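# Upright a gift box on its side and open its lid

## Task

A closed gift box is resting on one of its sides on the table. Turn it so it sits on its bottom, then swing the lid open until it is roughly upright or tipped back past upright. Concealed magnets keep the lid's front flap closed, so expect some resistance when opening.

## Robot and tools

Robot: one UR7e-style six-joint arm on a base near (0, 0, 0.05) m, slightly rotated. It carries a right hand with sixteen motors: index, middle and ring fingers, four hinges each, and a thumb with four. The only camera is cam_wrist (896x504), mounted on the hand.

Frames. The scene frame has its origin on the table top under the base, +z up, and +y to the left when facing along +x. Reported poses, velocities and Hand target are in the scene frame. Motion offsets are instead along the current Hand target's own axes. For the hand point: +z runs along straightened fingers toward the tips, +x crosses the palm away from the thumb, and +y points out of the palm's face (that face sits at y = -0.062 m); bending fingers moves the tips toward +y. Straight fingertips reach roughly 0.12 m past the hand point. A rigid mast by the wrist, on the palm side, can collide with things.

execute_actions(actions, cameras). actions is a list of actions. Each action is a table of at most 15 rows, each row one 1/30 s step; if shorter, the last row is held for the remaining steps. A row is 24 numbers, each in [-1, 1]:
1-6: dx, dy, dz, rx, ry, rz. An offset (not a pose) from the Hand target as it stood when this action began, in that target's axes. Every row in an action counts from that same start; a new action starts from the updated target, so repeating an offset keeps moving. Scale: 1.0 = 0.6 m for translations, 180 degrees for the rotation vector (rx, ry, rz).
7-22: hand hinge goals, absolute, each scaled from -1 to +1 between its stops, in this order: index_mcp, index_abd, index_pip, index_dip, middle_mcp, middle_abd, middle_pip, middle_dip, ring_mcp, ring_abd, ring_pip, ring_dip, thumb_cmc, thumb_axl, thumb_mcp, thumb_ipl. Lower values curl fingers toward the palm (_mcp, _pip, _dip) or swing _abd away from the thumb. Straight values: _mcp +0.75, _abd 0, _pip +0.58, _dip +0.70, thumb_cmc +0.71, thumb_axl +0.68, thumb_mcp +0.23, thumb_ipl +0.17.
23: current_limit, mapped linearly from 0 mA at -1 to 550 mA at +1 (floor 11 mA); it caps grip force and also hinge speed.
24: speed, goal slew rate (speed+1)/2 times 8.5 rad/s.
Initial values are current_limit +0.4, speed -0.6; the last sent values persist. To keep the hand unchanged, resend the sixteen goals plus these two exactly; at scene start read them from a result first, since 0 is a real command. Pictures return only when actions is empty or cameras names them ("all" or a list of names).

move(target, speed, blend, stop_force, zero, blocking, cameras). target is a single 24-number row or a list of up to 15 rows, laid out as above; all rows are offsets from the same starting Hand target, not chained. speed is path top speed in m/s, 0.002 to 3.6 (default 0.25; rotation up to twice that in rad/s), one value or one per target. blend (m) rounds corners between listed targets; 0 means stop at each. stop_force (N, 3 to 120) ends the path when the wrist sensor feels that much push against travel; zero=true (default) re-zeroes just before. Omit stop_force when backing off a contact. blocking=false returns after about 0.5 s while the move continues (not allowed with stop_force). Paths do not avoid obstacles; fast moves overshoot and hit harder. Keep paths away from the arm's own base. The result adds a move: line: done (within 3 mm and 2 degrees), off_target, moving, held or fault, plus limits=paced (pose clipped) or limits=held (steps withheld). Neither done nor off_target tells you whether something was touched.

wait(seconds 0-10, cameras): lets time pass holding the last command. stop(cameras): brakes a running move. zoom_image(camera "cam_wrist", region [x0,y0,x1,y1] pixels, at most 504 per side): enlarges part of the newest image. zero_wrist_force(): re-zeroes the force sensor. read_manual(section): licence text only. finished_scene(scene): ends the current scene (give its number) permanently; the box must stay upright and open without the robot.

Results show end_effector_position (m) and quat_wxyz, velocities, Hand target (last commanded pose after clipping; next offsets count from it), joint positions and torques, wrist force and torque in the end effector's axes (plus the peak since last shown), and for the hand: hand_goal, hand_measured, hand_current_ma, and hand_state per motor (moving, goal, blocked, overload). The hand often stops short of Hand target; resend the remaining gap as an offset. Commanded orientation is clipped to within 32 degrees of the measured one each step.

Avoid: pushing past a firm contact, since the arm is stiff; contact torque at a joint limit (wrist joints 24.9 N m, others 133 N m) or about 150 N external force triggers a 10 s arm stop during which hand commands are lost. A motor drawing 495 mA or more for 5 s in total shuts off for 10 s. Motors reaching 85 °C brake the arm for 30-60 s. Do not let the box fall off the table, drop it, throw it or slam it; to end a press, command the target back past the hand point.

Each tool is called after "Emit:" in YAML: its name, and indented under it one key for each argument.

## Session

Emit:
execute_actions:
  actions: []

Scene clock: 0.00 s.
end_effector_position=(+0.7362, +0.0285, +0.2887) hand_goal=(+0.754, +0.000, +0.576, +0.696, +0.754, +0.000, +0.576, +0.696, +0.754, +0.000, +0.576, +0.696, +0.714, +0.678, +0.226, +0.168) hand_measured=(+0.754, +0.000, +0.576, +0.696, +0.754, +0.000, +0.576, +0.696, +0.754, +0.000, +0.576, +0.696, +0.714, +0.678, +0.226, +0.168) hand_current_ma=(+0, +0, +0, +0, +0, +0, +0, +0, +0, +0, +0, +0, +0, +0, +0, +0) hand_state=(goal, goal, goal, goal, goal, goal, goal, goal, goal, goal, goal, goal, goal, goal, goal, goal) hand_current_limit=0.40 hand_speed=-0.60 end_effector_quat_wxyz=(+0.243, +0.857, +0.238, +0.387)
Joint positions: [0.095 -1.019 1.799 -3.263 -1.846 0.94]
Joint velocities: within noise
Joint torques (N m): no reading
Motor temperatures (°C): [28 31 31 32 29 35]
Wrist force (N): no reading
Wrist torque (N m): no reading
Wrist force, peak (N): no reading
Hand target: +0.7362, +0.0285, +0.2887; +0.243, +0.857, +0.238, +0.387

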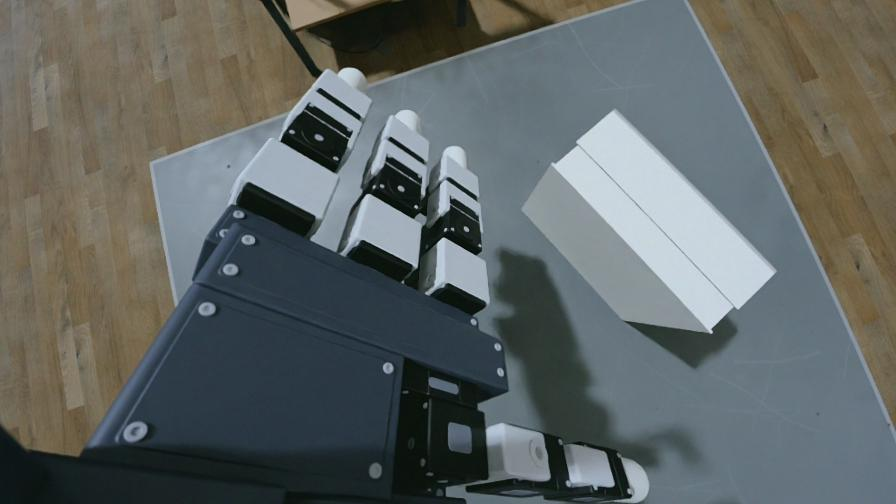

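Emit:
zoom_image:
  camera: "cam_wrist"
  region: [490, 80, 810, 380]

Scaled by 1.575.

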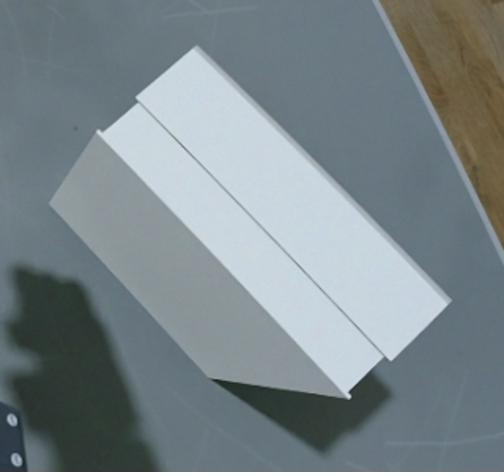

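Emit:
move:
  target:
    - [-0.1445,0.076,-0.203,0.524,-0.1865,0.167,0.754,0,-0.3,0.406,0.754,0,-0.3,0.406,0.754,0,-0.3,0.406,-0.571,0.678,0.113,0.168,0.4,-0.4]
    - [-0.227,0.112,-0.015,0.524,-0.1865,0.167,0.754,0,-0.3,0.406,0.754,0,-0.3,0.406,0.754,0,-0.3,0.406,-0.571,0.678,0.113,0.168,0.4,-0.4]
  speed: 0.4
  cameras: ["cam_wrist"]

Scene clock: 22.67 s.
end_effector_position=(+0.6640, -0.1023, +0.2598) hand_goal=(+0.754, +0.000, -0.300, +0.406, +0.754, +0.000, -0.300, +0.406, +0.754, +0.000, -0.300, +0.406, -0.570, +0.678, +0.114, +0.168) hand_measured=(+0.748, +0.000, -0.298, +0.410, +0.748, +0.000, -0.298, +0.408, +0.748, +0.000, -0.298, +0.408, -0.568, +0.678, +0.112, +0.168) hand_current_ma=(-15, +0, +5, +7, -13, +0, +4, +5, -14, +0, +5, +5, +4, -1, -4, +0) hand_state=(goal, goal, goal, goal, goal, goal, goal, goal, goal, goal, goal, goal, goal, goal, goal, goal) hand_current_limit=0.40 hand_speed=-0.40 end_effector_quat_wxyz=(-0.490, +0.850, +0.165, -0.095)
Joint positions: [-0.433 -0.711 0.634 -0.57 -0.977 0.412]
Joint torques (N m): [-7.61 -53.51 -27.56 1.13 -0.7 -1.46]
Wrist force (N): [0.5 2.1 -2.4]
Wrist torque (N m): [0.39 -0.03 0.17]
Wrist force, peak (N): [1.0 3.8 -2.4]
Hand target: +0.6640, -0.1023, +0.2598; -0.490, +0.850, +0.165, -0.095
Off the commanded pose: 0.000 m, 0 deg.
move: done
camera_calibration:
cam_wrist: T_world_to_cam=[[-0.596846, -0.587881, -0.54605, 0.514596], [-0.275076, -0.48939, 0.827545, -0.122331], [-0.75373, 0.644122, 0.130378, 0.661775], [0, 0, 0, 1]] pos_world=[0.772284, -0.18361, 0.295949]

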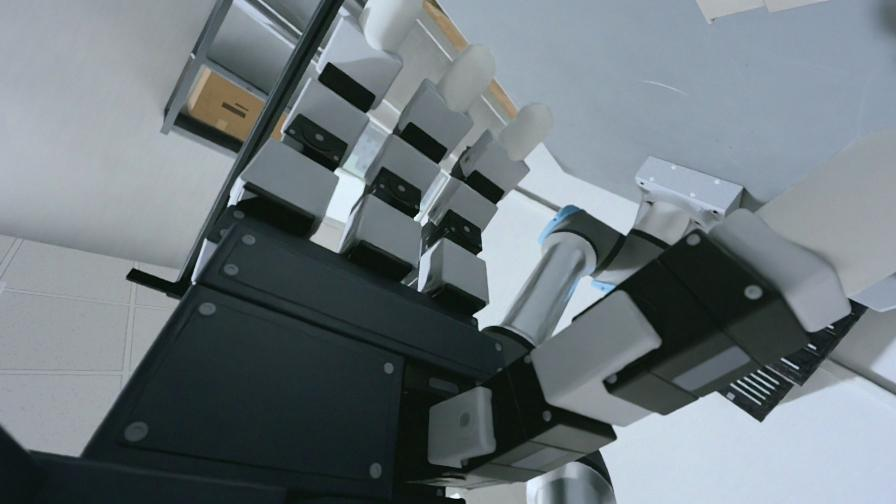

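Emit:
move:
  target: [0,0.1804,0.1042,0,0,0,0.754,0,-0.3,0.406,0.754,0,-0.3,0.406,0.754,0,-0.3,0.406,-0.571,0.678,0.113,0.168,0.4,-0.4]
  speed: 0.1
  stop_force: 6
  cameras: ["cam_wrist"]

Scene clock: 25.67 s.
end_effector_position=(+0.6641, -0.1024, +0.1348) hand_goal=(+0.754, +0.000, -0.300, +0.406, +0.754, +0.000, -0.300, +0.406, +0.754, +0.000, -0.300, +0.406, -0.570, +0.678, +0.114, +0.168) hand_measured=(+0.748, +0.000, -0.298, +0.410, +0.748, +0.000, -0.298, +0.408, +0.748, +0.000, -0.298, +0.408, -0.568, +0.678, +0.112, +0.168) hand_current_ma=(-15, +0, +5, +7, -13, +0, +4, +5, -14, +0, +5, +5, +4, -1, -4, +0) hand_state=(goal, goal, goal, goal, goal, goal, goal, goal, goal, goal, goal, goal, goal, goal, goal, goal) hand_current_limit=0.40 hand_speed=-0.40 end_effector_quat_wxyz=(-0.490, +0.850, +0.165, -0.095)
Joint positions: [-0.435 -0.684 0.905 -0.867 -0.978 0.411]
Joint torques (N m): [-6.15 -53.34 -9.39 -1.76 2.15 1.36]
Wrist force (N): [0.6 2.2 -2.3]
Wrist torque (N m): [0.39 -0.03 0.18]
Wrist force, peak (N): [0.8 2.4 -2.5]
Hand target: +0.6641, -0.1024, +0.1348; -0.490, +0.850, +0.165, -0.095
Off the commanded pose: 0.000 m, 0 deg.
move: done
camera_calibration:
cam_wrist: T_world_to_cam=[[-0.596862, -0.587911, -0.546001, 0.446166], [-0.27504, -0.489355, 0.827578, -0.0189298], [-0.75373, 0.644121, 0.130378, 0.678215], [0, 0, 0, 1]] pos_world=[0.772284, -0.18381, 0.170848]

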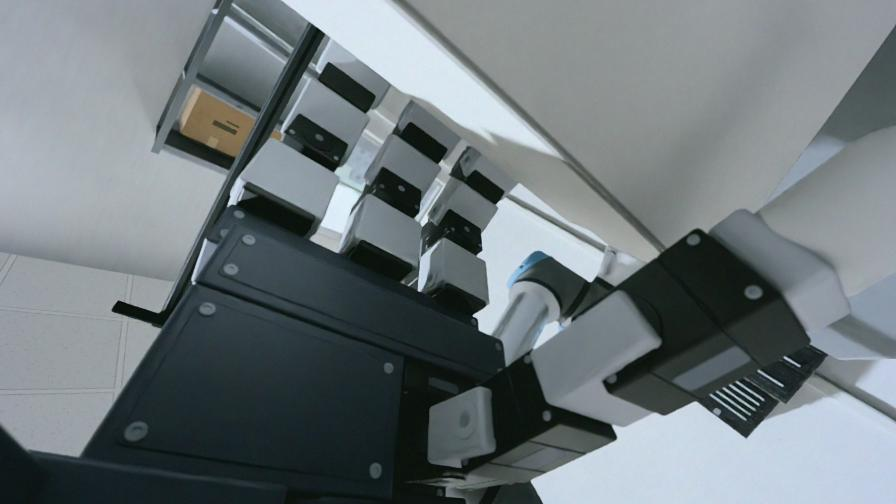

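Emit:
move:
  target: [0,0,0,0,0,0,0.617,0,-0.446,0.551,0.617,0,-0.446,0.551,0.617,0,-0.446,0.551,-0.571,0.678,-0.05,0.168,0.0,-0.8]
  cameras: ["cam_wrist"]

Scene clock: 26.63 s.
end_effector_position=(+0.6641, -0.1025, +0.1347) hand_goal=(+0.618, +0.000, -0.446, +0.552, +0.618, +0.000, -0.446, +0.552, +0.618, +0.000, -0.446, +0.552, -0.570, +0.678, -0.050, +0.168) hand_measured=(+0.616, +0.000, -0.440, +0.550, +0.616, +0.000, -0.440, +0.550, +0.616, +0.000, -0.438, +0.550, -0.568, +0.678, -0.048, +0.168) hand_current_ma=(-5, +0, +14, -5, -4, +0, +14, -3, -3, +0, +16, -3, +4, -1, +4, +0) hand_state=(goal, goal, goal, goal, goal, goal, goal, goal, goal, goal, goal, goal, goal, goal, goal, goal) hand_current_limit=0.00 hand_speed=-0.80 end_effector_quat_wxyz=(-0.490, +0.850, +0.165, -0.095)
Joint positions: [-0.435 -0.684 0.905 -0.867 -0.978 0.411]
Joint torques (N m): [-5.69 -54.95 -9.8 -0.97 1.29 1.15]
Wrist force (N): [0.5 1.9 -2.1]
Wrist torque (N m): [0.41 -0.03 0.17]
Wrist force, peak (N): [0.6 2.6 -2.6]
Hand target: +0.6641, -0.1024, +0.1348; -0.490, +0.850, +0.165, -0.095
Off the commanded pose: 0.000 m, 0 deg.
move: done
camera_calibration:
cam_wrist: T_world_to_cam=[[-0.596846, -0.587881, -0.54605, 0.446168], [-0.275076, -0.48939, 0.827545, -0.0189027], [-0.75373, 0.644122, 0.130378, 0.678214], [0, 0, 0, 1]] pos_world=[0.772284, -0.18381, 0.170849]

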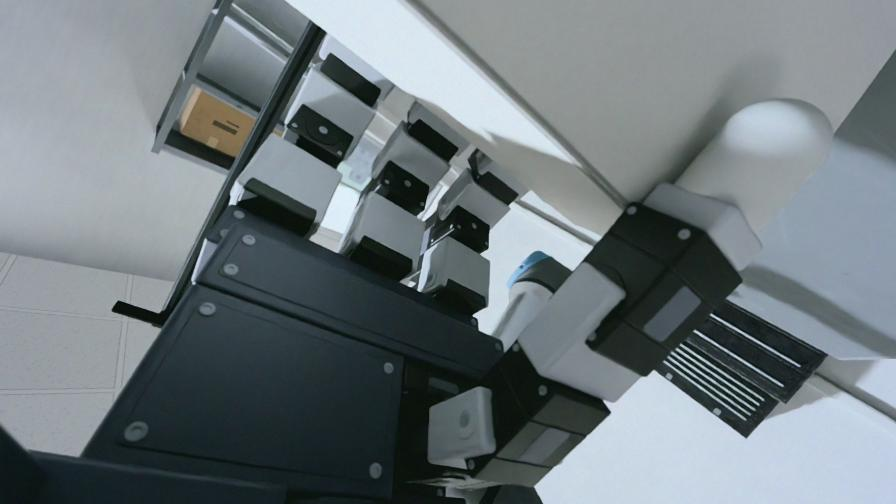

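Emit:
move:
  target: [0,0,0,0,0,0,0.575,0,-0.48,0.551,0.575,0,-0.48,0.551,0.575,0,-0.48,0.551,-0.571,0.678,-0.2,0.168,-0.3,-0.85]
  cameras: ["cam_wrist"]

Scene clock: 37.57 s.
end_effector_position=(+0.6640, -0.1024, +0.1347) hand_goal=(+0.576, +0.000, -0.480, +0.552, +0.576, +0.000, -0.480, +0.552, +0.576, +0.000, -0.480, +0.552, -0.570, +0.678, -0.200, +0.168) hand_measured=(+0.606, +0.000, -0.446, +0.556, +0.594, +0.000, -0.448, +0.558, +0.586, +0.000, -0.454, +0.554, -0.564, +0.678, -0.052, +0.172) hand_current_ma=(+98, +0, +105, +9, +51, +0, +98, +11, +25, +0, +73, +6, +13, +0, +193, +13) hand_state=(blocked, goal, blocked, goal, goal, goal, blocked, goal, goal, goal, blocked, goal, goal, goal, blocked, goal) hand_current_limit=-0.30 hand_speed=-0.85 end_effector_quat_wxyz=(-0.490, +0.850, +0.165, -0.095)
Joint positions: [-0.435 -0.684 0.905 -0.867 -0.978 0.411]
Joint torques (N m): [2.52 -64.65 -18.28 0.55 -0.56 0.7]
Wrist force (N): [0.5 2.7 -2.1]
Wrist torque (N m): [0.48 -0.04 0.20]
Wrist force, peak (N): [0.6 3.2 -1.9]
Hand target: +0.6641, -0.1024, +0.1348; -0.490, +0.850, +0.165, -0.095
Off the commanded pose: 0.000 m, 0 deg.
move: done
camera_calibration:
cam_wrist: T_world_to_cam=[[-0.596903, -0.587876, -0.545994, 0.446203], [-0.274978, -0.489408, 0.827567, -0.0189856], [-0.75372, 0.644113, 0.130477, 0.678189], [0, 0, 0, 1]] pos_world=[0.772284, -0.18381, 0.170848]

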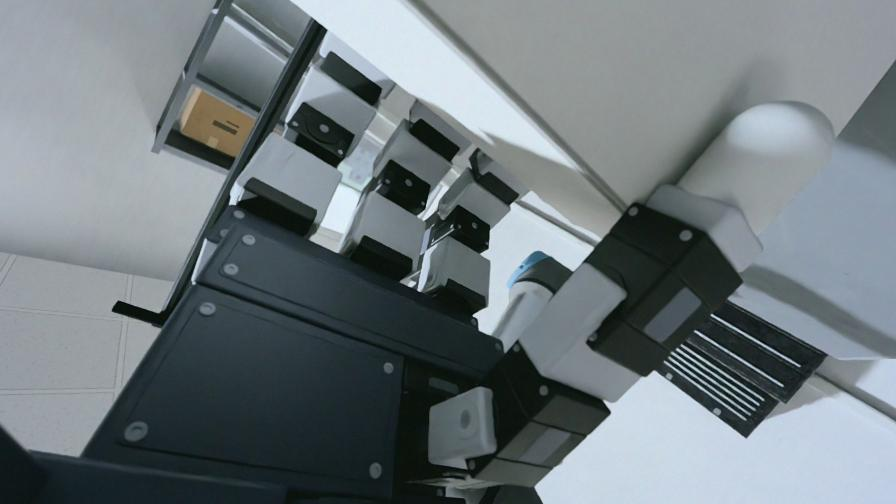

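Emit:
move:
  target:
    - [0,-0.0087,-0.005,0,0,0,0.56,0,-0.5,0.551,0.56,0,-0.5,0.551,0.56,0,-0.5,0.551,-0.571,0.678,-0.2,0.168,0.0,-0.85]
    - [0,-0.0307,0.0278,-0.0556,0,0,0.56,0,-0.5,0.551,0.56,0,-0.5,0.551,0.56,0,-0.5,0.551,-0.571,0.678,-0.2,0.168,0.0,-0.85]
    - [0,-0.0463,0.0645,-0.1111,0,0,0.56,0,-0.5,0.551,0.56,0,-0.5,0.551,0.56,0,-0.5,0.551,-0.571,0.678,-0.2,0.168,0.0,-0.85]
    - [0,-0.0555,0.103,-0.1667,0,0,0.56,0,-0.5,0.551,0.56,0,-0.5,0.551,0.56,0,-0.5,0.551,-0.571,0.678,-0.2,0.168,0.0,-0.85]
    - [0,-0.058,0.1427,-0.2222,0,0,0.56,0,-0.5,0.551,0.56,0,-0.5,0.551,0.56,0,-0.5,0.551,-0.571,0.678,-0.2,0.168,0.0,-0.85]
  speed: 0.12
  blend: [0,0.005,0.005,0.005,0]
  cameras: ["cam_wrist"]

Scene clock: 43.47 s.
end_effector_position=(+0.6297, -0.0176, +0.1220) hand_goal=(+0.560, +0.000, -0.500, +0.552, +0.560, +0.000, -0.500, +0.552, +0.560, +0.000, -0.500, +0.552, -0.570, +0.678, -0.200, +0.168) hand_measured=(+0.604, +0.000, -0.450, +0.566, +0.584, +0.000, -0.456, +0.562, +0.570, +0.000, -0.474, +0.556, -0.562, +0.678, -0.066, +0.176) hand_current_ma=(+155, +0, +170, +37, +73, +0, +140, +23, +27, +0, +75, +10, +19, +0, +275, +27) hand_state=(blocked, goal, blocked, goal, blocked, goal, blocked, goal, goal, goal, blocked, goal, goal, goal, blocked, goal) hand_current_limit=0.00 hand_speed=-0.85 end_effector_quat_wxyz=(-0.170, +0.967, +0.188, -0.033)
Joint positions: [-0.171 -1.063 1.607 -1.904 -1.29 0.942]
Joint torques (N m): [4.84 -55.43 -9.73 -3.82 -1.09 1.27]
Wrist force (N): [1.4 2.0 0.5]
Wrist torque (N m): [0.46 -0.21 0.10]
Wrist force, peak (N): [0.5 3.8 -2.1]
Hand target: +0.6297, -0.0176, +0.1219; -0.170, +0.967, +0.188, -0.033
Off the commanded pose: 0.000 m, 0 deg.
move: done
camera_calibration:
cam_wrist: T_world_to_cam=[[-0.493372, -0.843608, -0.21192, 0.35823], [-0.505049, 0.0794778, 0.859424, 0.174704], [-0.708174, 0.531045, -0.465275, 0.641362], [0, 0, 0, 1]] pos_world=[0.719171, -0.0522714, 0.224181]

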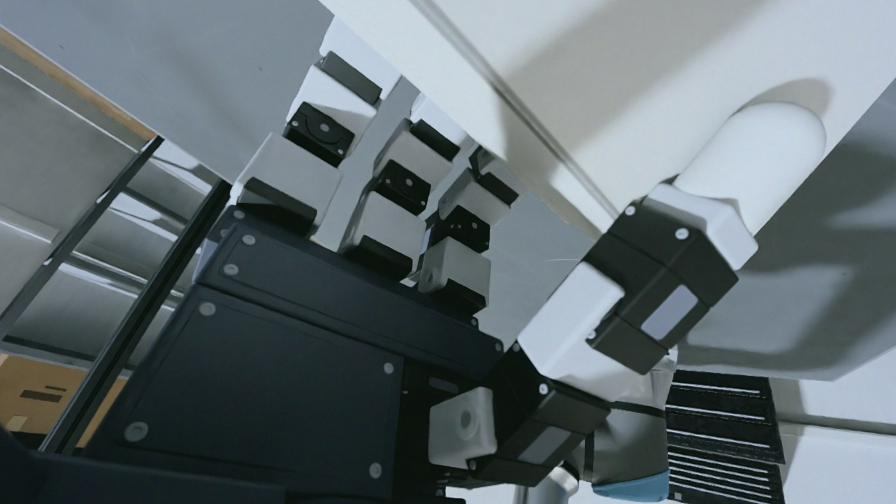

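Emit:
move:
  target:
    - [0,-0.0263,0.0419,-0.0694,0,0,0.56,0,-0.5,0.551,0.56,0,-0.5,0.551,0.56,0,-0.5,0.551,-0.571,0.678,-0.2,0.168,0.0,-0.85]
    - [0,-0.0401,0.0964,-0.1389,0,0,0.56,0,-0.5,0.551,0.56,0,-0.5,0.551,0.56,0,-0.5,0.551,-0.571,0.678,-0.2,0.168,0.0,-0.85]
  speed: 0.08
  blend: [0.005,0]
  stop_force: 5
  cameras: ["cam_wrist"]

Scene clock: 48.93 s.
end_effector_position=(+0.6138, +0.0216, +0.0758) hand_goal=(+0.560, +0.000, -0.500, +0.552, +0.560, +0.000, -0.500, +0.552, +0.560, +0.000, -0.500, +0.552, -0.570, +0.678, -0.200, +0.168) hand_measured=(+0.606, +0.000, -0.450, +0.568, +0.586, +0.000, -0.456, +0.562, +0.574, +0.000, -0.474, +0.556, -0.562, +0.678, -0.068, +0.178) hand_current_ma=(+161, +0, +170, +40, +84, +0, +140, +23, +38, +0, +75, +10, +19, +0, +275, +32) hand_state=(blocked, goal, blocked, goal, blocked, goal, blocked, goal, goal, goal, blocked, goal, goal, goal, blocked, goal) hand_current_limit=0.00 hand_speed=-0.85 end_effector_quat_wxyz=(+0.044, +0.981, +0.191, +0.008)
Joint positions: [0.036 -1.008 1.818 -2.405 -1.655 1.176]
Joint torques (N m): [5.62 -38.82 -7.7 -4.23 -2.09 1.21]
Wrist force (N): [1.6 0.9 1.4]
Wrist torque (N m): [0.34 -0.23 0.07]
Wrist force, peak (N): [1.6 2.2 0.6]
Hand target: +0.6138, +0.0216, +0.0758; +0.044, +0.981, +0.191, +0.008
Off the commanded pose: 0.000 m, 0 deg.
move: done
camera_calibration:
cam_wrist: T_world_to_cam=[[-0.480625, -0.874838, 0.0604852, 0.345867], [-0.63208, 0.393415, 0.667608, 0.288894], [-0.607844, 0.282638, -0.742052, 0.552552], [0, 0, 0, 1]] pos_world=[0.684703, 0.0327502, 0.196235]

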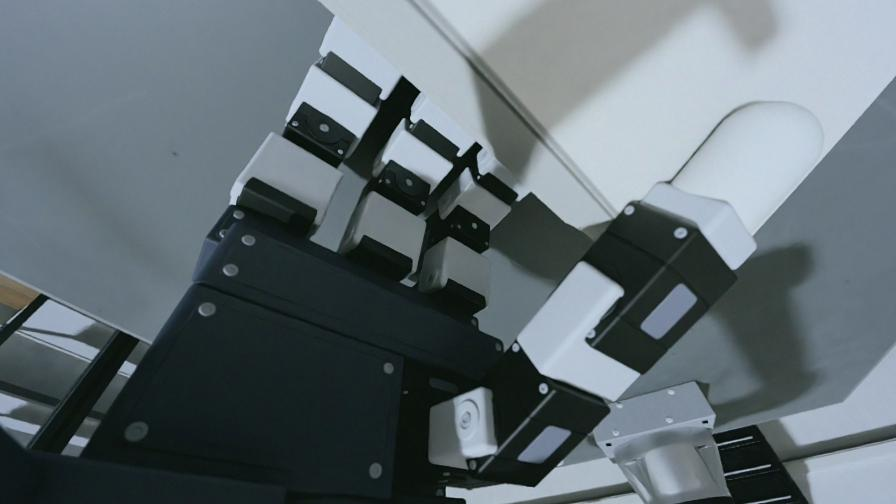

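Emit:
move:
  target: [0,-0.002,0.025,0,0,0,0.56,0,-0.5,0.551,0.56,0,-0.5,0.551,0.56,0,-0.5,0.551,-0.571,0.678,-0.2,0.168,0.0,-0.85]
  speed: 0.02
  stop_force: 3

Scene clock: 50.80 s.
end_effector_position=(+0.6139, +0.0216, +0.0693) hand_goal=(+0.560, +0.000, -0.500, +0.552, +0.560, +0.000, -0.500, +0.552, +0.560, +0.000, -0.500, +0.552, -0.570, +0.678, -0.200, +0.168) hand_measured=(+0.602, +0.000, -0.458, +0.570, +0.588, +0.000, -0.456, +0.566, +0.586, +0.000, -0.474, +0.560, -0.578, +0.676, -0.068, +0.184) hand_current_ma=(+145, +0, +137, +52, +88, +0, +140, +34, +81, +0, +75, +19, -17, -6, +275, +60) hand_state=(blocked, goal, blocked, goal, blocked, goal, blocked, goal, blocked, goal, blocked, goal, goal, goal, blocked, goal) hand_current_limit=0.00 hand_speed=-0.85 end_effector_quat_wxyz=(+0.044, +0.981, +0.191, +0.008)
Joint positions: [0.036 -0.996 1.821 -2.419 -1.655 1.176]
Joint torques (N m): [3.2 -52.81 -23.57 -1.19 -1 1.12]
Wrist force (N): [1.7 1.2 0.5]
Wrist torque (N m): [0.21 -0.34 0.09]
Wrist force, peak (N): [1.9 -1.1 -3.8]
Hand target: +0.6139, +0.0216, +0.0693; +0.044, +0.981, +0.191, +0.008 (not the last commanded pose)
Off the commanded pose: 0.009 m, 0 deg.
move: contact

Emit:
move:
  target: [0,0,0,0,0,0,0.595,0,-0.458,0.56,0.59,0,-0.46,0.56,0.59,0,-0.47,0.56,-0.571,0.678,0.05,0.168,0.0,-0.9]
  cameras: ["cam_wrist"]

Scene clock: 52.23 s.
end_effector_position=(+0.6139, +0.0216, +0.0693) hand_goal=(+0.596, +0.000, -0.458, +0.560, +0.590, +0.000, -0.460, +0.560, +0.590, +0.000, -0.470, +0.560, -0.570, +0.678, +0.050, +0.168) hand_measured=(+0.608, +0.000, -0.450, +0.568, +0.600, +0.000, -0.452, +0.568, +0.600, +0.000, -0.462, +0.562, -0.572, +0.676, +0.040, +0.168) hand_current_ma=(+30, +0, +17, +19, +25, +0, +18, +18, +28, +0, +16, +5, -5, -5, -33, +2) hand_state=(goal, goal, goal, goal, goal, goal, goal, goal, goal, goal, goal, goal, goal, goal, goal, goal) hand_current_limit=0.00 hand_speed=-0.90 end_effector_quat_wxyz=(+0.044, +0.981, +0.191, +0.008)
Joint positions: [0.036 -0.996 1.821 -2.419 -1.655 1.176]
Joint torques (N m): [4.43 -49.73 -21.26 -1.22 -1.42 1.13]
Wrist force (N): [1.7 1.0 0.8]
Wrist torque (N m): [0.25 -0.24 0.10]
Wrist force, peak (N): [1.7 1.8 -0.2]
Hand target: +0.6139, +0.0216, +0.0693; +0.044, +0.981, +0.191, +0.008
Off the commanded pose: 0.000 m, 0 deg.
move: done
camera_calibration:
cam_wrist: T_world_to_cam=[[-0.480629, -0.874836, 0.0604816, 0.346264], [-0.63212, 0.393434, 0.667558, 0.29327], [-0.607799, 0.282616, -0.742098, 0.547707], [0, 0, 0, 1]] pos_world=[0.684703, 0.0327502, 0.189735]

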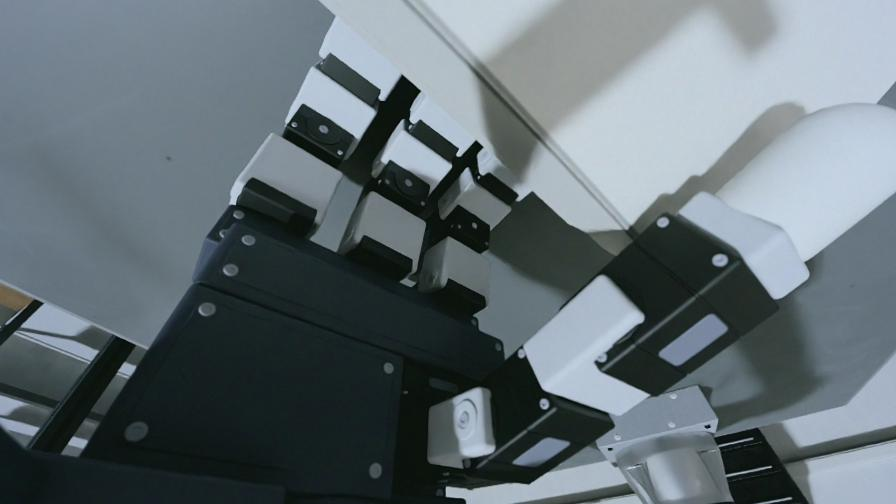

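Emit:
move:
  target: [0,0.003,-0.0365,0,0,0,0.617,0,-0.081,0.56,0.617,0,-0.081,0.56,0.617,0,-0.081,0.56,-0.571,0.678,0.05,0.168,0.0,-0.9]
  speed: 0.022
  cameras: ["cam_wrist"]

Scene clock: 54.20 s.
end_effector_position=(+0.6138, +0.0218, +0.0911) hand_goal=(+0.618, +0.000, -0.080, +0.560, +0.618, +0.000, -0.080, +0.560, +0.618, +0.000, -0.080, +0.560, -0.570, +0.678, +0.050, +0.168) hand_measured=(+0.626, +0.000, -0.076, +0.566, +0.622, +0.000, -0.078, +0.564, +0.624, +0.000, -0.080, +0.562, -0.572, +0.676, +0.040, +0.168) hand_current_ma=(+18, +0, +8, +14, +9, +0, +4, +6, +13, +0, -1, +5, -5, -5, -33, +2) hand_state=(goal, goal, goal, goal, goal, goal, goal, goal, goal, goal, goal, goal, goal, goal, goal, goal) hand_current_limit=0.00 hand_speed=-0.90 end_effector_quat_wxyz=(+0.044, +0.981, +0.191, +0.008)
Joint positions: [0.037 -1.034 1.81 -2.37 -1.655 1.177]
Joint torques (N m): [5.09 -51.92 -23.89 -0.92 -1.2 1.27]
Wrist force (N): [1.6 0.8 0.8]
Wrist torque (N m): [0.20 -0.18 0.08]
Wrist force, peak (N): [1.6 2.9 -2.4]
Hand target: +0.6138, +0.0218, +0.0912; +0.044, +0.981, +0.191, +0.008
Off the commanded pose: 0.000 m, 0 deg.
move: done
camera_calibration:
cam_wrist: T_world_to_cam=[[-0.480629, -0.874836, 0.0604816, 0.345033], [-0.63212, 0.393434, 0.667558, 0.278678], [-0.607799, 0.282616, -0.742098, 0.563857], [0, 0, 0, 1]] pos_world=[0.684703, 0.0328502, 0.211535]

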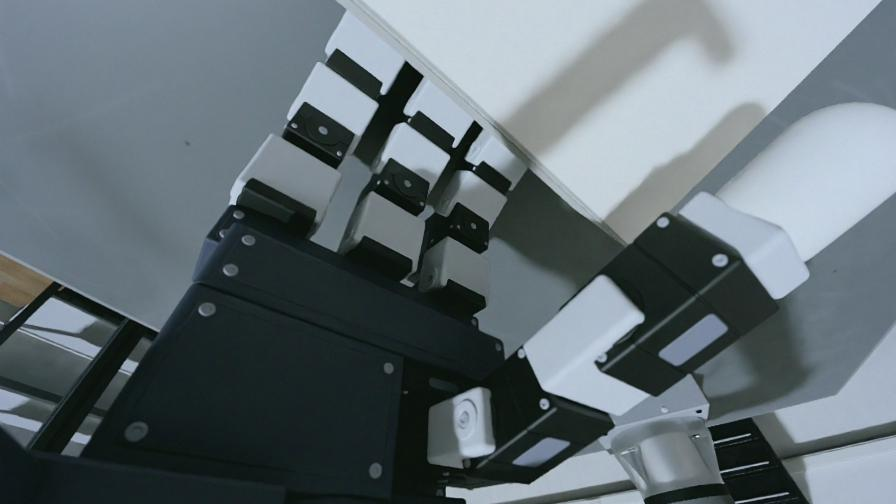

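Emit:
move:
  target: [0,0.0028,-0.0315,0,0,0,0.617,0,0.284,0.56,0.617,0,0.284,0.56,0.617,0,0.284,0.56,-0.571,0.678,0.05,0.168,0.0,-0.9]
  speed: 0.02
  cameras: ["cam_wrist"]

Scene clock: 55.93 s.
end_effector_position=(+0.6138, +0.0218, +0.1101) hand_goal=(+0.618, +0.000, +0.284, +0.560, +0.618, +0.000, +0.284, +0.560, +0.618, +0.000, +0.284, +0.560, -0.570, +0.678, +0.050, +0.168) hand_measured=(+0.620, +0.000, +0.286, +0.562, +0.620, +0.000, +0.284, +0.560, +0.618, +0.000, +0.282, +0.560, -0.572, +0.676, +0.040, +0.168) hand_current_ma=(+6, +0, +3, +3, +2, +0, +0, +1, -1, +0, -3, +1, -5, -5, -33, +2) hand_state=(goal, goal, goal, goal, goal, goal, goal, goal, goal, goal, goal, goal, goal, goal, goal, goal) hand_current_limit=0.00 hand_speed=-0.90 end_effector_quat_wxyz=(+0.044, +0.981, +0.191, +0.008)
Joint positions: [0.037 -1.065 1.797 -2.327 -1.655 1.177]
Joint torques (N m): [4.66 -52.92 -25.23 -0.95 -1.2 1.36]
Wrist force (N): [1.7 1.1 0.5]
Wrist torque (N m): [0.21 -0.17 0.09]
Wrist force, peak (N): [1.6 2.0 0.1]
Hand target: +0.6138, +0.0218, +0.1102; +0.044, +0.981, +0.191, +0.008
Off the commanded pose: 0.000 m, 0 deg.
move: done
camera_calibration:
cam_wrist: T_world_to_cam=[[-0.480629, -0.874836, 0.0604816, 0.343883], [-0.63212, 0.393434, 0.667558, 0.265995], [-0.607799, 0.282616, -0.742098, 0.577957], [0, 0, 0, 1]] pos_world=[0.684703, 0.0328502, 0.230535]

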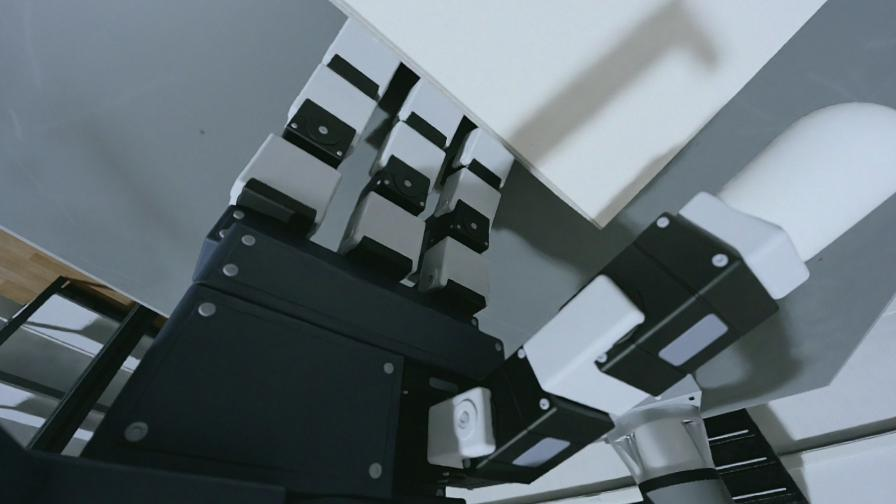

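Emit:
move:
  target:
    - [0,-0.075,-0.0065,0,0,0,0.617,0,0.284,0.56,0.617,0,0.284,0.56,0.617,0,0.284,0.56,-0.571,0.678,0.05,0.168,0.0,-0.9]
    - [0,-0.12,-0.2,0.08,0,0,0.617,0,0.284,0.56,0.617,0,0.284,0.56,0.617,0,0.284,0.56,-0.571,0.678,0.05,0.168,0.0,-0.9]
  speed: [0.03,0.15]
  cameras: ["cam_wrist"]

Scene clock: 59.63 s.
end_effector_position=(+0.5830, +0.0981, +0.2233) hand_goal=(+0.618, +0.000, +0.284, +0.560, +0.618, +0.000, +0.284, +0.560, +0.618, +0.000, +0.284, +0.560, -0.570, +0.678, +0.050, +0.168) hand_measured=(+0.620, +0.000, +0.288, +0.562, +0.620, +0.000, +0.284, +0.560, +0.618, +0.000, +0.282, +0.560, -0.572, +0.676, +0.040, +0.168) hand_current_ma=(+5, +0, +10, +5, +2, +0, +0, +1, +0, +0, -2, +1, -5, -5, -30, +2) hand_state=(goal, goal, goal, goal, goal, goal, goal, goal, goal, goal, goal, goal, goal, goal, goal, goal) hand_current_limit=0.00 hand_speed=-0.90 end_effector_quat_wxyz=(-0.080, +0.978, +0.190, -0.016)
Joint positions: [0.075 -1.25 1.649 -1.902 -1.421 1.212]
Joint torques (N m): [-7.63 -47.68 -28.41 -0.89 1.82 -1.4]
Wrist force (N): [1.7 1.2 -0.5]
Wrist torque (N m): [0.30 -0.18 0.22]
Wrist force, peak (N): [1.3 0.8 1.7]
Hand target: +0.5830, +0.0981, +0.2234; -0.080, +0.978, +0.190, -0.016
Off the commanded pose: 0.000 m, 0 deg.
move: done
camera_calibration:
cam_wrist: T_world_to_cam=[[-0.482516, -0.870362, -0.0982219, 0.425167], [-0.562819, 0.222171, 0.796162, 0.0885172], [-0.671128, 0.439442, -0.597058, 0.610799], [0, 0, 0, 1]] pos_world=[0.664893, 0.0819727, 0.335969]

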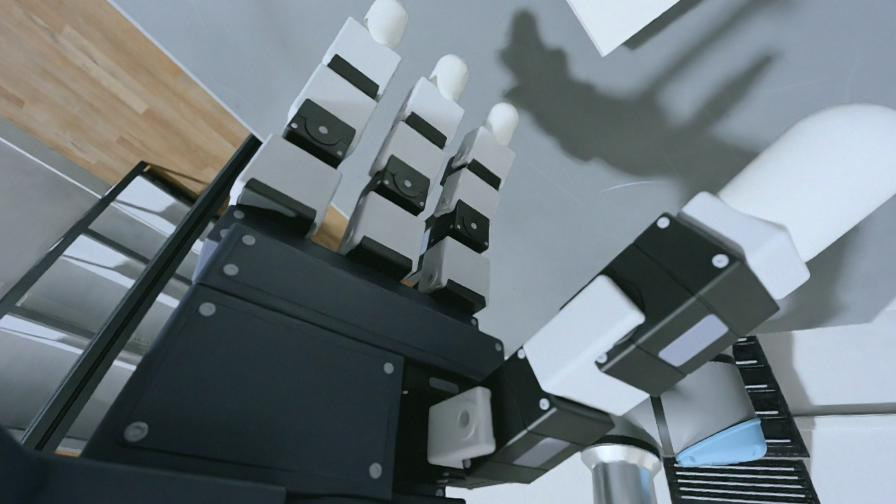

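Emit:
move:
  target: [0.197,0.214,-0.132,-0.3056,0,0,0.754,0,0.576,0.696,0.754,0,0.576,0.696,0.754,0,0.576,0.696,0.7,0.678,0.226,0.168,0.2,-0.5]
  speed: 0.3
  cameras: ["cam_wrist"]

Scene clock: 63.17 s.
end_effector_position=(+0.7448, +0.0131, +0.2807) hand_goal=(+0.754, +0.000, +0.576, +0.696, +0.754, +0.000, +0.576, +0.696, +0.754, +0.000, +0.576, +0.696, +0.700, +0.678, +0.226, +0.168) hand_measured=(+0.758, +0.000, +0.574, +0.694, +0.758, +0.000, +0.574, +0.694, +0.758, +0.000, +0.574, +0.694, +0.704, +0.676, +0.218, +0.168) hand_current_ma=(+8, +0, -2, -6, +7, +0, -2, -4, +8, +0, -2, -4, +9, -5, -24, +2) hand_state=(goal, goal, goal, goal, goal, goal, goal, goal, goal, goal, goal, goal, goal, goal, goal, goal) hand_current_limit=0.20 hand_speed=-0.50 end_effector_quat_wxyz=(+0.381, +0.905, +0.176, +0.074)
Joint positions: [0.183 -0.88 1.388 -2.313 -2.338 1.225]
Joint torques (N m): [-6.77 -45.21 -26.61 -3.8 -3.05 -1.36]
Wrist force (N): [1.4 -0.2 -0.2]
Wrist torque (N m): [0.03 -0.08 0.22]
Wrist force, peak (N): [1.7 1.6 -0.5]
Hand target: +0.7449, +0.0131, +0.2807; +0.381, +0.905, +0.176, +0.074
Off the commanded pose: 0.000 m, 0 deg.
move: done
camera_calibration:
cam_wrist: T_world_to_cam=[[-0.552242, -0.697641, 0.456427, 0.328834], [-0.740677, 0.661862, 0.115482, 0.470562], [-0.382656, -0.274291, -0.882235, 0.665525], [0, 0, 0, 1]] pos_world=[0.784798, 0.100509, 0.382719]

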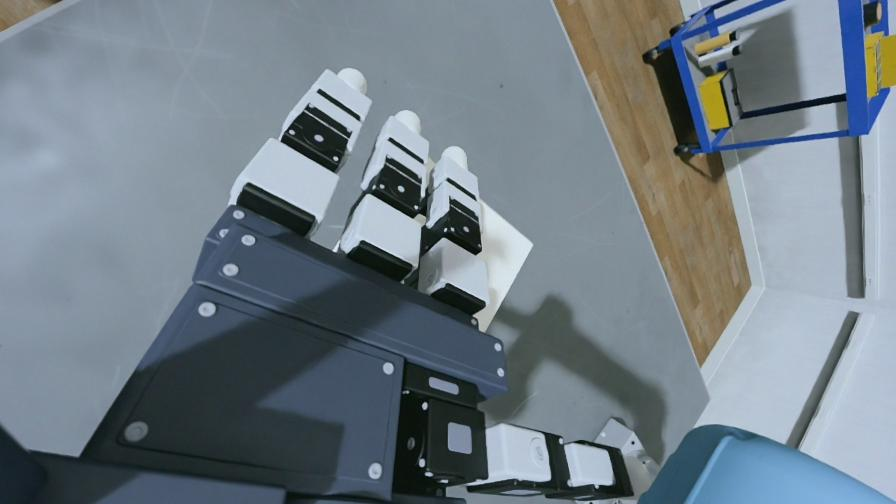

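Emit:
move:
  target: [0.149,-0.095,-0.049,0.061,0.0753,0.0996,0.754,0,0.576,0.696,0.754,0,0.576,0.696,0.754,0,0.576,0.696,0.7,0.678,0.226,0.168,0.2,-0.5]
  speed: 0.3
  cameras: ["cam_wrist"]

Scene clock: 66.37 s.
end_effector_position=(+0.8048, +0.1030, +0.2605) hand_goal=(+0.754, +0.000, +0.576, +0.696, +0.754, +0.000, +0.576, +0.696, +0.754, +0.000, +0.576, +0.696, +0.700, +0.678, +0.226, +0.168) hand_measured=(+0.758, +0.000, +0.574, +0.694, +0.758, +0.000, +0.574, +0.694, +0.758, +0.000, +0.574, +0.694, +0.704, +0.676, +0.218, +0.168) hand_current_ma=(+9, +0, -2, -6, +7, +0, -2, -4, +8, +0, -2, -4, +9, -5, -24, +2) hand_state=(goal, goal, goal, goal, goal, goal, goal, goal, goal, goal, goal, goal, goal, goal, goal, goal) hand_current_limit=0.20 hand_speed=-0.50 end_effector_quat_wxyz=(+0.254, +0.938, +0.083, +0.221)
Joint positions: [0.247 -0.756 1.15 -2.389 -2.121 1.471]
Joint torques (N m): [5.43 -52.01 -28.31 -3.8 0.65 1.09]
Wrist force (N): [0.7 -0.1 0.0]
Wrist torque (N m): [-0.03 -0.04 0.03]
Wrist force, peak (N): [1.7 -0.3 -0.1]
Hand target: +0.8049, +0.1030, +0.2604; +0.254, +0.938, +0.083, +0.221
Off the commanded pose: 0.000 m, 0 deg.
move: done
camera_calibration:
cam_wrist: T_world_to_cam=[[-0.661339, -0.748971, 0.0409044, 0.635228], [-0.741498, 0.661022, 0.115021, 0.458856], [-0.113186, 0.0457375, -0.99252, 0.474235], [0, 0, 0, 1]] pos_world=[0.814019, 0.150763, 0.391926]

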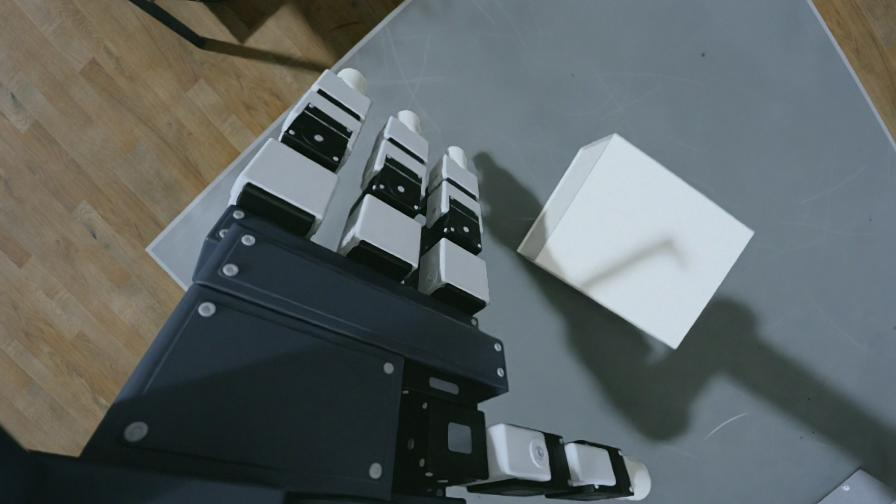

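Emit:
zoom_image:
  camera: "cam_wrist"
  region: [490, 110, 790, 370]

Scaled by 1.680.

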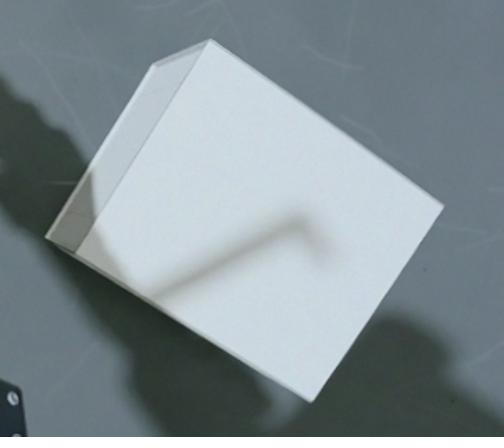

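Emit:
move:
  target:
    - [-0.3465,-0.0438,-0.0657,0.1842,-0.118,-0.0353,0.754,0,0.576,-0.608,0.754,0,0.576,-0.608,0.754,0,0.576,-0.608,0.7,0.678,0.226,0.168,0.2,-0.4]
    - [-0.4172,-0.1413,0.0813,0.1842,-0.118,-0.0353,0.754,0,0.576,-0.608,0.754,0,0.576,-0.608,0.754,0,0.576,-0.608,0.7,0.678,0.226,0.168,0.2,-0.4]
  speed: [0.3,0.1]
  cameras: ["cam_wrist"]

Scene clock: 77.07 s.
end_effector_position=(+0.6010, +0.0871, +0.0862) hand_goal=(+0.754, +0.000, +0.576, -0.608, +0.754, +0.000, +0.576, -0.608, +0.754, +0.000, +0.576, -0.608, +0.700, +0.678, +0.226, +0.168) hand_measured=(+0.756, +0.000, +0.574, -0.604, +0.756, +0.000, +0.574, -0.604, +0.756, +0.000, +0.574, -0.604, +0.702, +0.676, +0.218, +0.168) hand_current_ma=(+3, +0, -2, +8, +3, +0, -2, +6, +3, +0, -2, +6, +5, -5, -24, +2) hand_state=(goal, goal, goal, goal, goal, goal, goal, goal, goal, goal, goal, goal, goal, goal, goal, goal) hand_current_limit=0.20 hand_speed=-0.40 end_effector_quat_wxyz=(+0.000, +0.989, +0.146, +0.000)
Joint positions: [0.115 -1.019 1.76 -2.301 -1.572 1.348]
Joint torques (N m): [-3.85 -38.23 -7.07 -3.92 -1.11 -1.47]
Wrist force (N): [1.2 0.8 -0.7]
Wrist torque (N m): [0.17 -0.04 0.19]
Wrist force, peak (N): [1.3 1.1 -1.3]
Hand target: +0.6010, +0.0871, +0.0861; +0.000, +0.989, +0.146, +0.000
Off the commanded pose: 0.000 m, 0 deg.
move: done
camera_calibration:
cam_wrist: T_world_to_cam=[[-0.558072, -0.829782, 0.00420175, 0.443845], [-0.575496, 0.390689, 0.718447, 0.209962], [-0.597796, 0.398527, -0.695569, 0.513897], [0, 0, 0, 1]] pos_world=[0.675735, 0.0814632, 0.20474]

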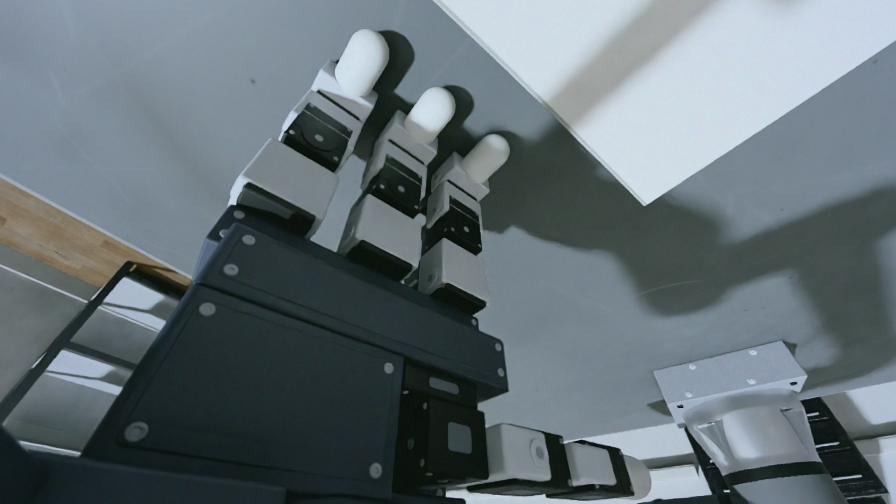

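Emit:
move:
  target: [0,0.07,0,0,0,0,0.754,0,0.576,-0.608,0.754,0,0.576,-0.608,0.754,0,0.576,-0.608,0.7,0.678,0.226,0.168,0.2,-0.4]
  speed: 0.03
  stop_force: 3
  cameras: ["cam_wrist"]

Emit:
zoom_image:
  camera: "cam_wrist"
  region: [300, 0, 700, 240]

Scene clock: 80.00 s.
end_effector_position=(+0.6131, +0.0469, +0.0861) hand_goal=(+0.754, +0.000, +0.576, -0.608, +0.754, +0.000, +0.576, -0.608, +0.754, +0.000, +0.576, -0.608, +0.700, +0.678, +0.226, +0.168) hand_measured=(+0.756, +0.000, +0.574, -0.604, +0.756, +0.000, +0.574, -0.606, +0.756, +0.000, +0.574, -0.606, +0.702, +0.676, +0.218, +0.168) hand_current_ma=(+3, +0, -2, +8, +3, +0, -2, +5, +4, +0, -2, +4, +5, -5, -24, +2) hand_state=(goal, goal, goal, goal, goal, goal, goal, goal, goal, goal, goal, goal, goal, goal, goal, goal) hand_current_limit=0.20 hand_speed=-0.40 end_effector_quat_wxyz=(+0.000, +0.989, +0.146, +0.000)
Joint positions: [0.048 -1.016 1.755 -2.299 -1.573 1.282]
Joint torques (N m): [-7.5 -38.49 -25.93 -0.69 -1.63 -1.54]
Wrist force (N): [1.3 0.4 -0.5]
Wrist torque (N m): [0.17 -0.07 0.19]
Wrist force, peak (N): [1.6 0.8 -0.5]
Hand target: +0.6131, +0.0469, +0.0861; +0.000, +0.989, +0.146, +0.000
Off the commanded pose: 0.000 m, 0 deg.
move: done
camera_calibration:
cam_wrist: T_world_to_cam=[[-0.558087, -0.829772, 0.00422079, 0.417247], [-0.575482, 0.390711, 0.718447, 0.232764], [-0.597796, 0.398527, -0.695569, 0.537012], [0, 0, 0, 1]] pos_world=[0.687835, 0.0412631, 0.20454]

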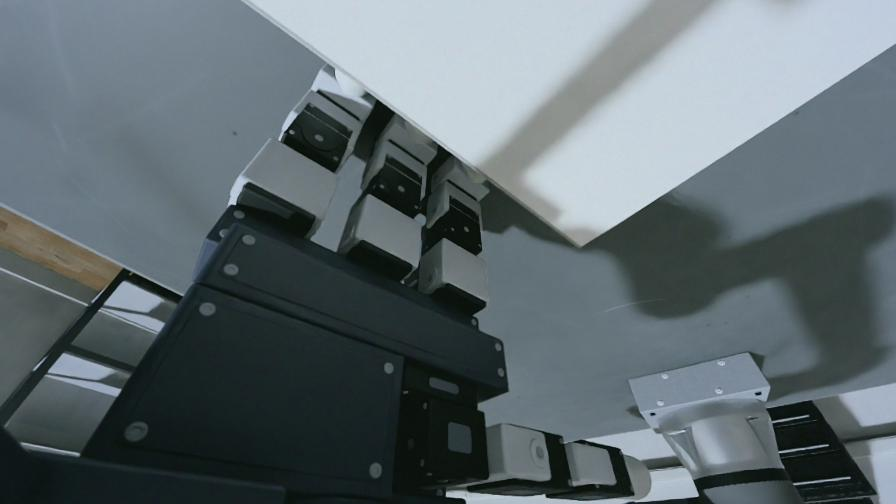

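Scaled by 1.260.

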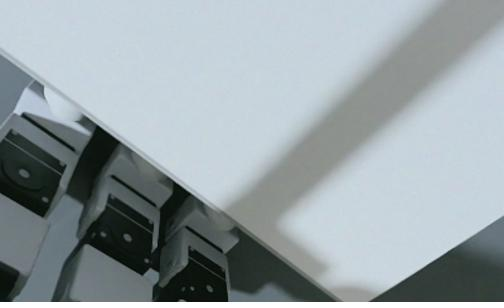

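Emit:
move:
  target:
    - [0,0.0083,0,0,0,0,0.754,0,0.576,-0.608,0.754,0,0.576,-0.608,0.754,0,0.576,-0.608,0.7,0.678,0.226,0.168,0.4,-0.4]
    - [0,0.0083,-0.05,0,0,0,0.754,0,0.576,-0.608,0.754,0,0.576,-0.608,0.754,0,0.576,-0.608,0.7,0.678,0.226,0.168,0.4,-0.4]
  speed: 0.02
  cameras: ["cam_wrist"]

Emit:
zoom_image:
  camera: "cam_wrist"
  region: [300, 0, 700, 280]

Scene clock: 83.00 s.
end_effector_position=(+0.6146, +0.0421, +0.1159) hand_goal=(+0.754, +0.000, +0.576, -0.608, +0.754, +0.000, +0.576, -0.608, +0.754, +0.000, +0.576, -0.608, +0.700, +0.678, +0.226, +0.168) hand_measured=(+0.756, +0.000, +0.576, -0.604, +0.756, +0.000, +0.576, -0.606, +0.756, +0.000, +0.576, -0.606, +0.702, +0.676, +0.218, +0.168) hand_current_ma=(+3, +0, +0, +8, +3, +0, +0, +5, +3, +0, -1, +4, +5, -5, -24, +2) hand_state=(goal, goal, goal, goal, goal, goal, goal, goal, goal, goal, goal, goal, goal, goal, goal, goal) hand_current_limit=0.40 hand_speed=-0.40 end_effector_quat_wxyz=(+0.000, +0.989, +0.146, +0.000)
Joint positions: [0.041 -1.061 1.732 -2.231 -1.573 1.274]
Joint torques (N m): [3.13 -52.08 -26.11 -0.63 -1.05 0.82]
Wrist force (N): [1.5 0.9 -0.6]
Wrist torque (N m): [0.18 -0.10 0.22]
Wrist force, peak (N): [1.7 0.8 -0.5]
Hand target: +0.6146, +0.0421, +0.1161; +0.000, +0.989, +0.146, +0.000
Off the commanded pose: 0.000 m, 0 deg.
move: done
camera_calibration:
cam_wrist: T_world_to_cam=[[-0.558087, -0.829772, 0.00422079, 0.413919], [-0.575482, 0.390711, 0.718447, 0.213963], [-0.597796, 0.398527, -0.695569, 0.560559], [0, 0, 0, 1]] pos_world=[0.689235, 0.0364631, 0.23444]

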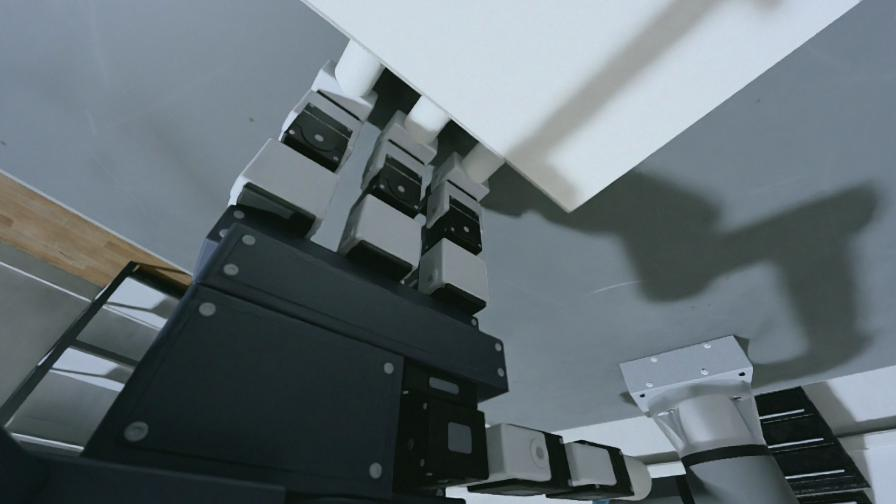

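Scaled by 1.260.

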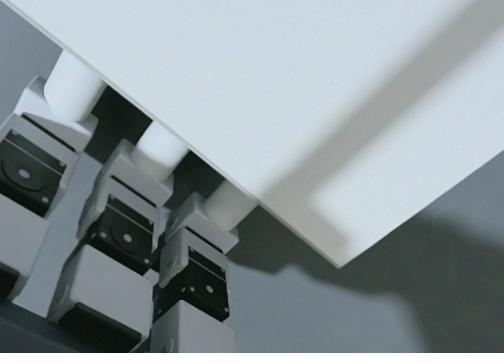

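Emit:
move:
  target:
    - [0,-0.1333,-0.0667,0,0,0,0.754,0,0.576,-0.608,0.754,0,0.576,-0.608,0.754,0,0.576,-0.608,0.7,0.678,0.226,0.168,0.4,-0.4]
    - [0.1213,-0.197,-0.04,0.3333,0,0,0.157,0,0.189,0.116,0.157,0,0.189,0.116,0.157,0,0.189,0.116,-0.571,0.678,0.787,0.168,0.4,-0.4]
    - [0.1213,-0.1242,0.1032,0.3333,0,0,0.157,0,0.189,0.116,0.157,0,0.189,0.116,0.157,0,0.189,0.116,-0.571,0.678,0.787,0.168,0.4,-0.4]
  speed: [0.15,0.3,0.12]
  cameras: ["cam_wrist"]

Scene clock: 110.20 s.
end_effector_position=(+0.6627, +0.1345, +0.0543) hand_goal=(+0.158, +0.000, +0.190, +0.116, +0.158, +0.000, +0.190, +0.116, +0.158, +0.000, +0.190, +0.116, -0.570, +0.678, +0.788, +0.168) hand_measured=(+0.156, +0.000, +0.192, +0.114, +0.158, +0.000, +0.192, +0.114, +0.158, +0.000, +0.192, +0.114, -0.568, +0.678, +0.778, +0.168) hand_current_ma=(-2, +0, +5, -5, -1, +0, +4, -4, -1, +0, +5, -4, +3, +0, -30, +2) hand_state=(goal, goal, goal, goal, goal, goal, goal, goal, goal, goal, goal, goal, goal, goal, goal, goal) hand_current_limit=0.40 hand_speed=-0.40 end_effector_quat_wxyz=(-0.495, +0.857, +0.126, -0.073)
Joint positions: [-0.149 -0.757 1.312 -1.437 -0.702 0.761]
Joint torques (N m): [-7.06 -49.51 -25.49 -2.53 -0.41 -1.55]
Wrist force (N): [1.0 1.9 -2.3]
Wrist torque (N m): [0.46 -0.04 0.18]
Wrist force, peak (N): [0.8 2.7 -3.0]
Hand target: +0.6628, +0.1345, +0.0541; -0.495, +0.857, +0.126, -0.073
Off the commanded pose: 0.000 m, 0 deg.
move: done
camera_calibration:
cam_wrist: T_world_to_cam=[[-0.648525, -0.529773, -0.546586, 0.567252], [-0.318391, -0.463438, 0.826954, 0.188493], [-0.691407, 0.710328, 0.131876, 0.484773], [0, 0, 0, 1]] pos_world=[0.763067, 0.0435217, 0.0902476]

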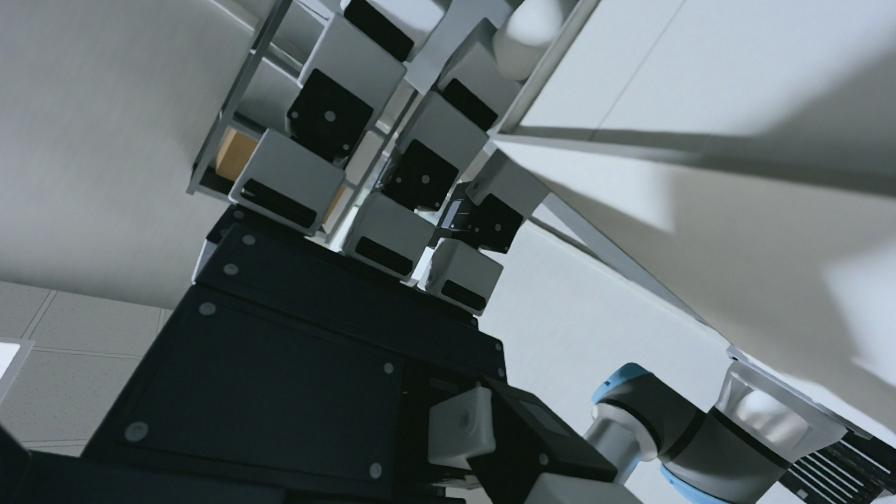

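Emit:
zoom_image:
  camera: "cam_wrist"
  region: [460, 0, 896, 300]

Scaled by 1.156.

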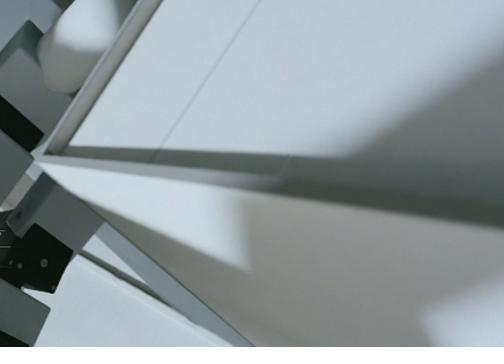

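Emit:
move:
  target: [0,0.0394,-0.0683,0,0,0,0.157,0,0.189,0.116,0.157,0,0.189,0.116,0.157,0,0.189,0.116,-0.571,0.678,0.787,0.168,0.4,-0.4]
  speed: 0.04
  stop_force: 4
  cameras: ["cam_wrist"]

Emit:
zoom_image:
  camera: "cam_wrist"
  region: [460, 0, 896, 300]

Scene clock: 113.60 s.
end_effector_position=(+0.6764, +0.0892, +0.0542) hand_goal=(+0.158, +0.000, +0.190, +0.116, +0.158, +0.000, +0.190, +0.116, +0.158, +0.000, +0.190, +0.116, -0.570, +0.678, +0.788, +0.168) hand_measured=(+0.158, +0.000, +0.192, +0.114, +0.158, +0.000, +0.192, +0.114, +0.158, +0.000, +0.192, +0.114, -0.568, +0.678, +0.778, +0.168) hand_current_ma=(+0, +0, +5, -5, -1, +0, +4, -4, -1, +0, +5, -4, +3, +0, -30, +2) hand_state=(goal, goal, goal, goal, goal, goal, goal, goal, goal, goal, goal, goal, goal, goal, goal, goal) hand_current_limit=0.40 hand_speed=-0.40 end_effector_quat_wxyz=(-0.495, +0.857, +0.126, -0.073)
Joint positions: [-0.206 -0.721 1.232 -1.345 -0.739 0.696]
Joint torques (N m): [-8.24 -50.11 -25.76 0.55 -0.77 -1.32]
Wrist force (N): [0.9 1.5 -2.0]
Wrist torque (N m): [0.46 -0.01 0.19]
Wrist force, peak (N): [1.0 2.2 -2.4]
Hand target: +0.6764, +0.0892, +0.0542; -0.495, +0.857, +0.126, -0.073
Off the commanded pose: 0.000 m, 0 deg.
move: done
camera_calibration:
cam_wrist: T_world_to_cam=[[-0.648545, -0.529804, -0.546532, 0.552041], [-0.318348, -0.463404, 0.826989, 0.171861], [-0.691407, 0.710327, 0.131876, 0.526508], [0, 0, 0, 1]] pos_world=[0.776767, -0.00187833, 0.0901474]

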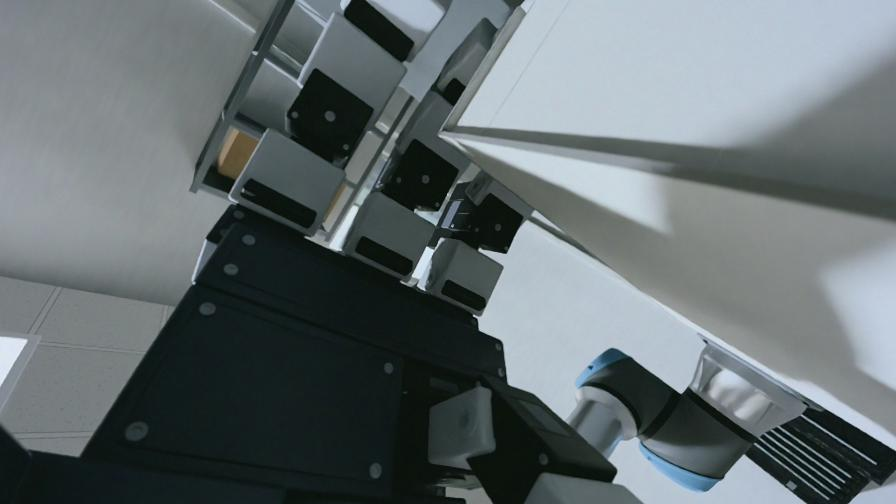

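Scaled by 1.156.

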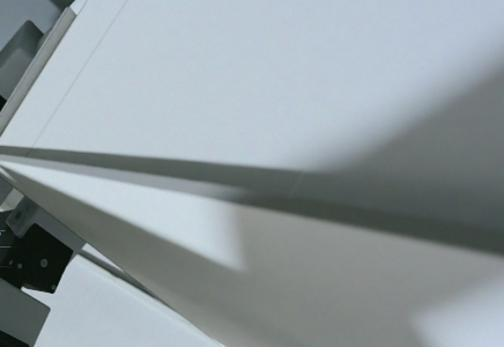

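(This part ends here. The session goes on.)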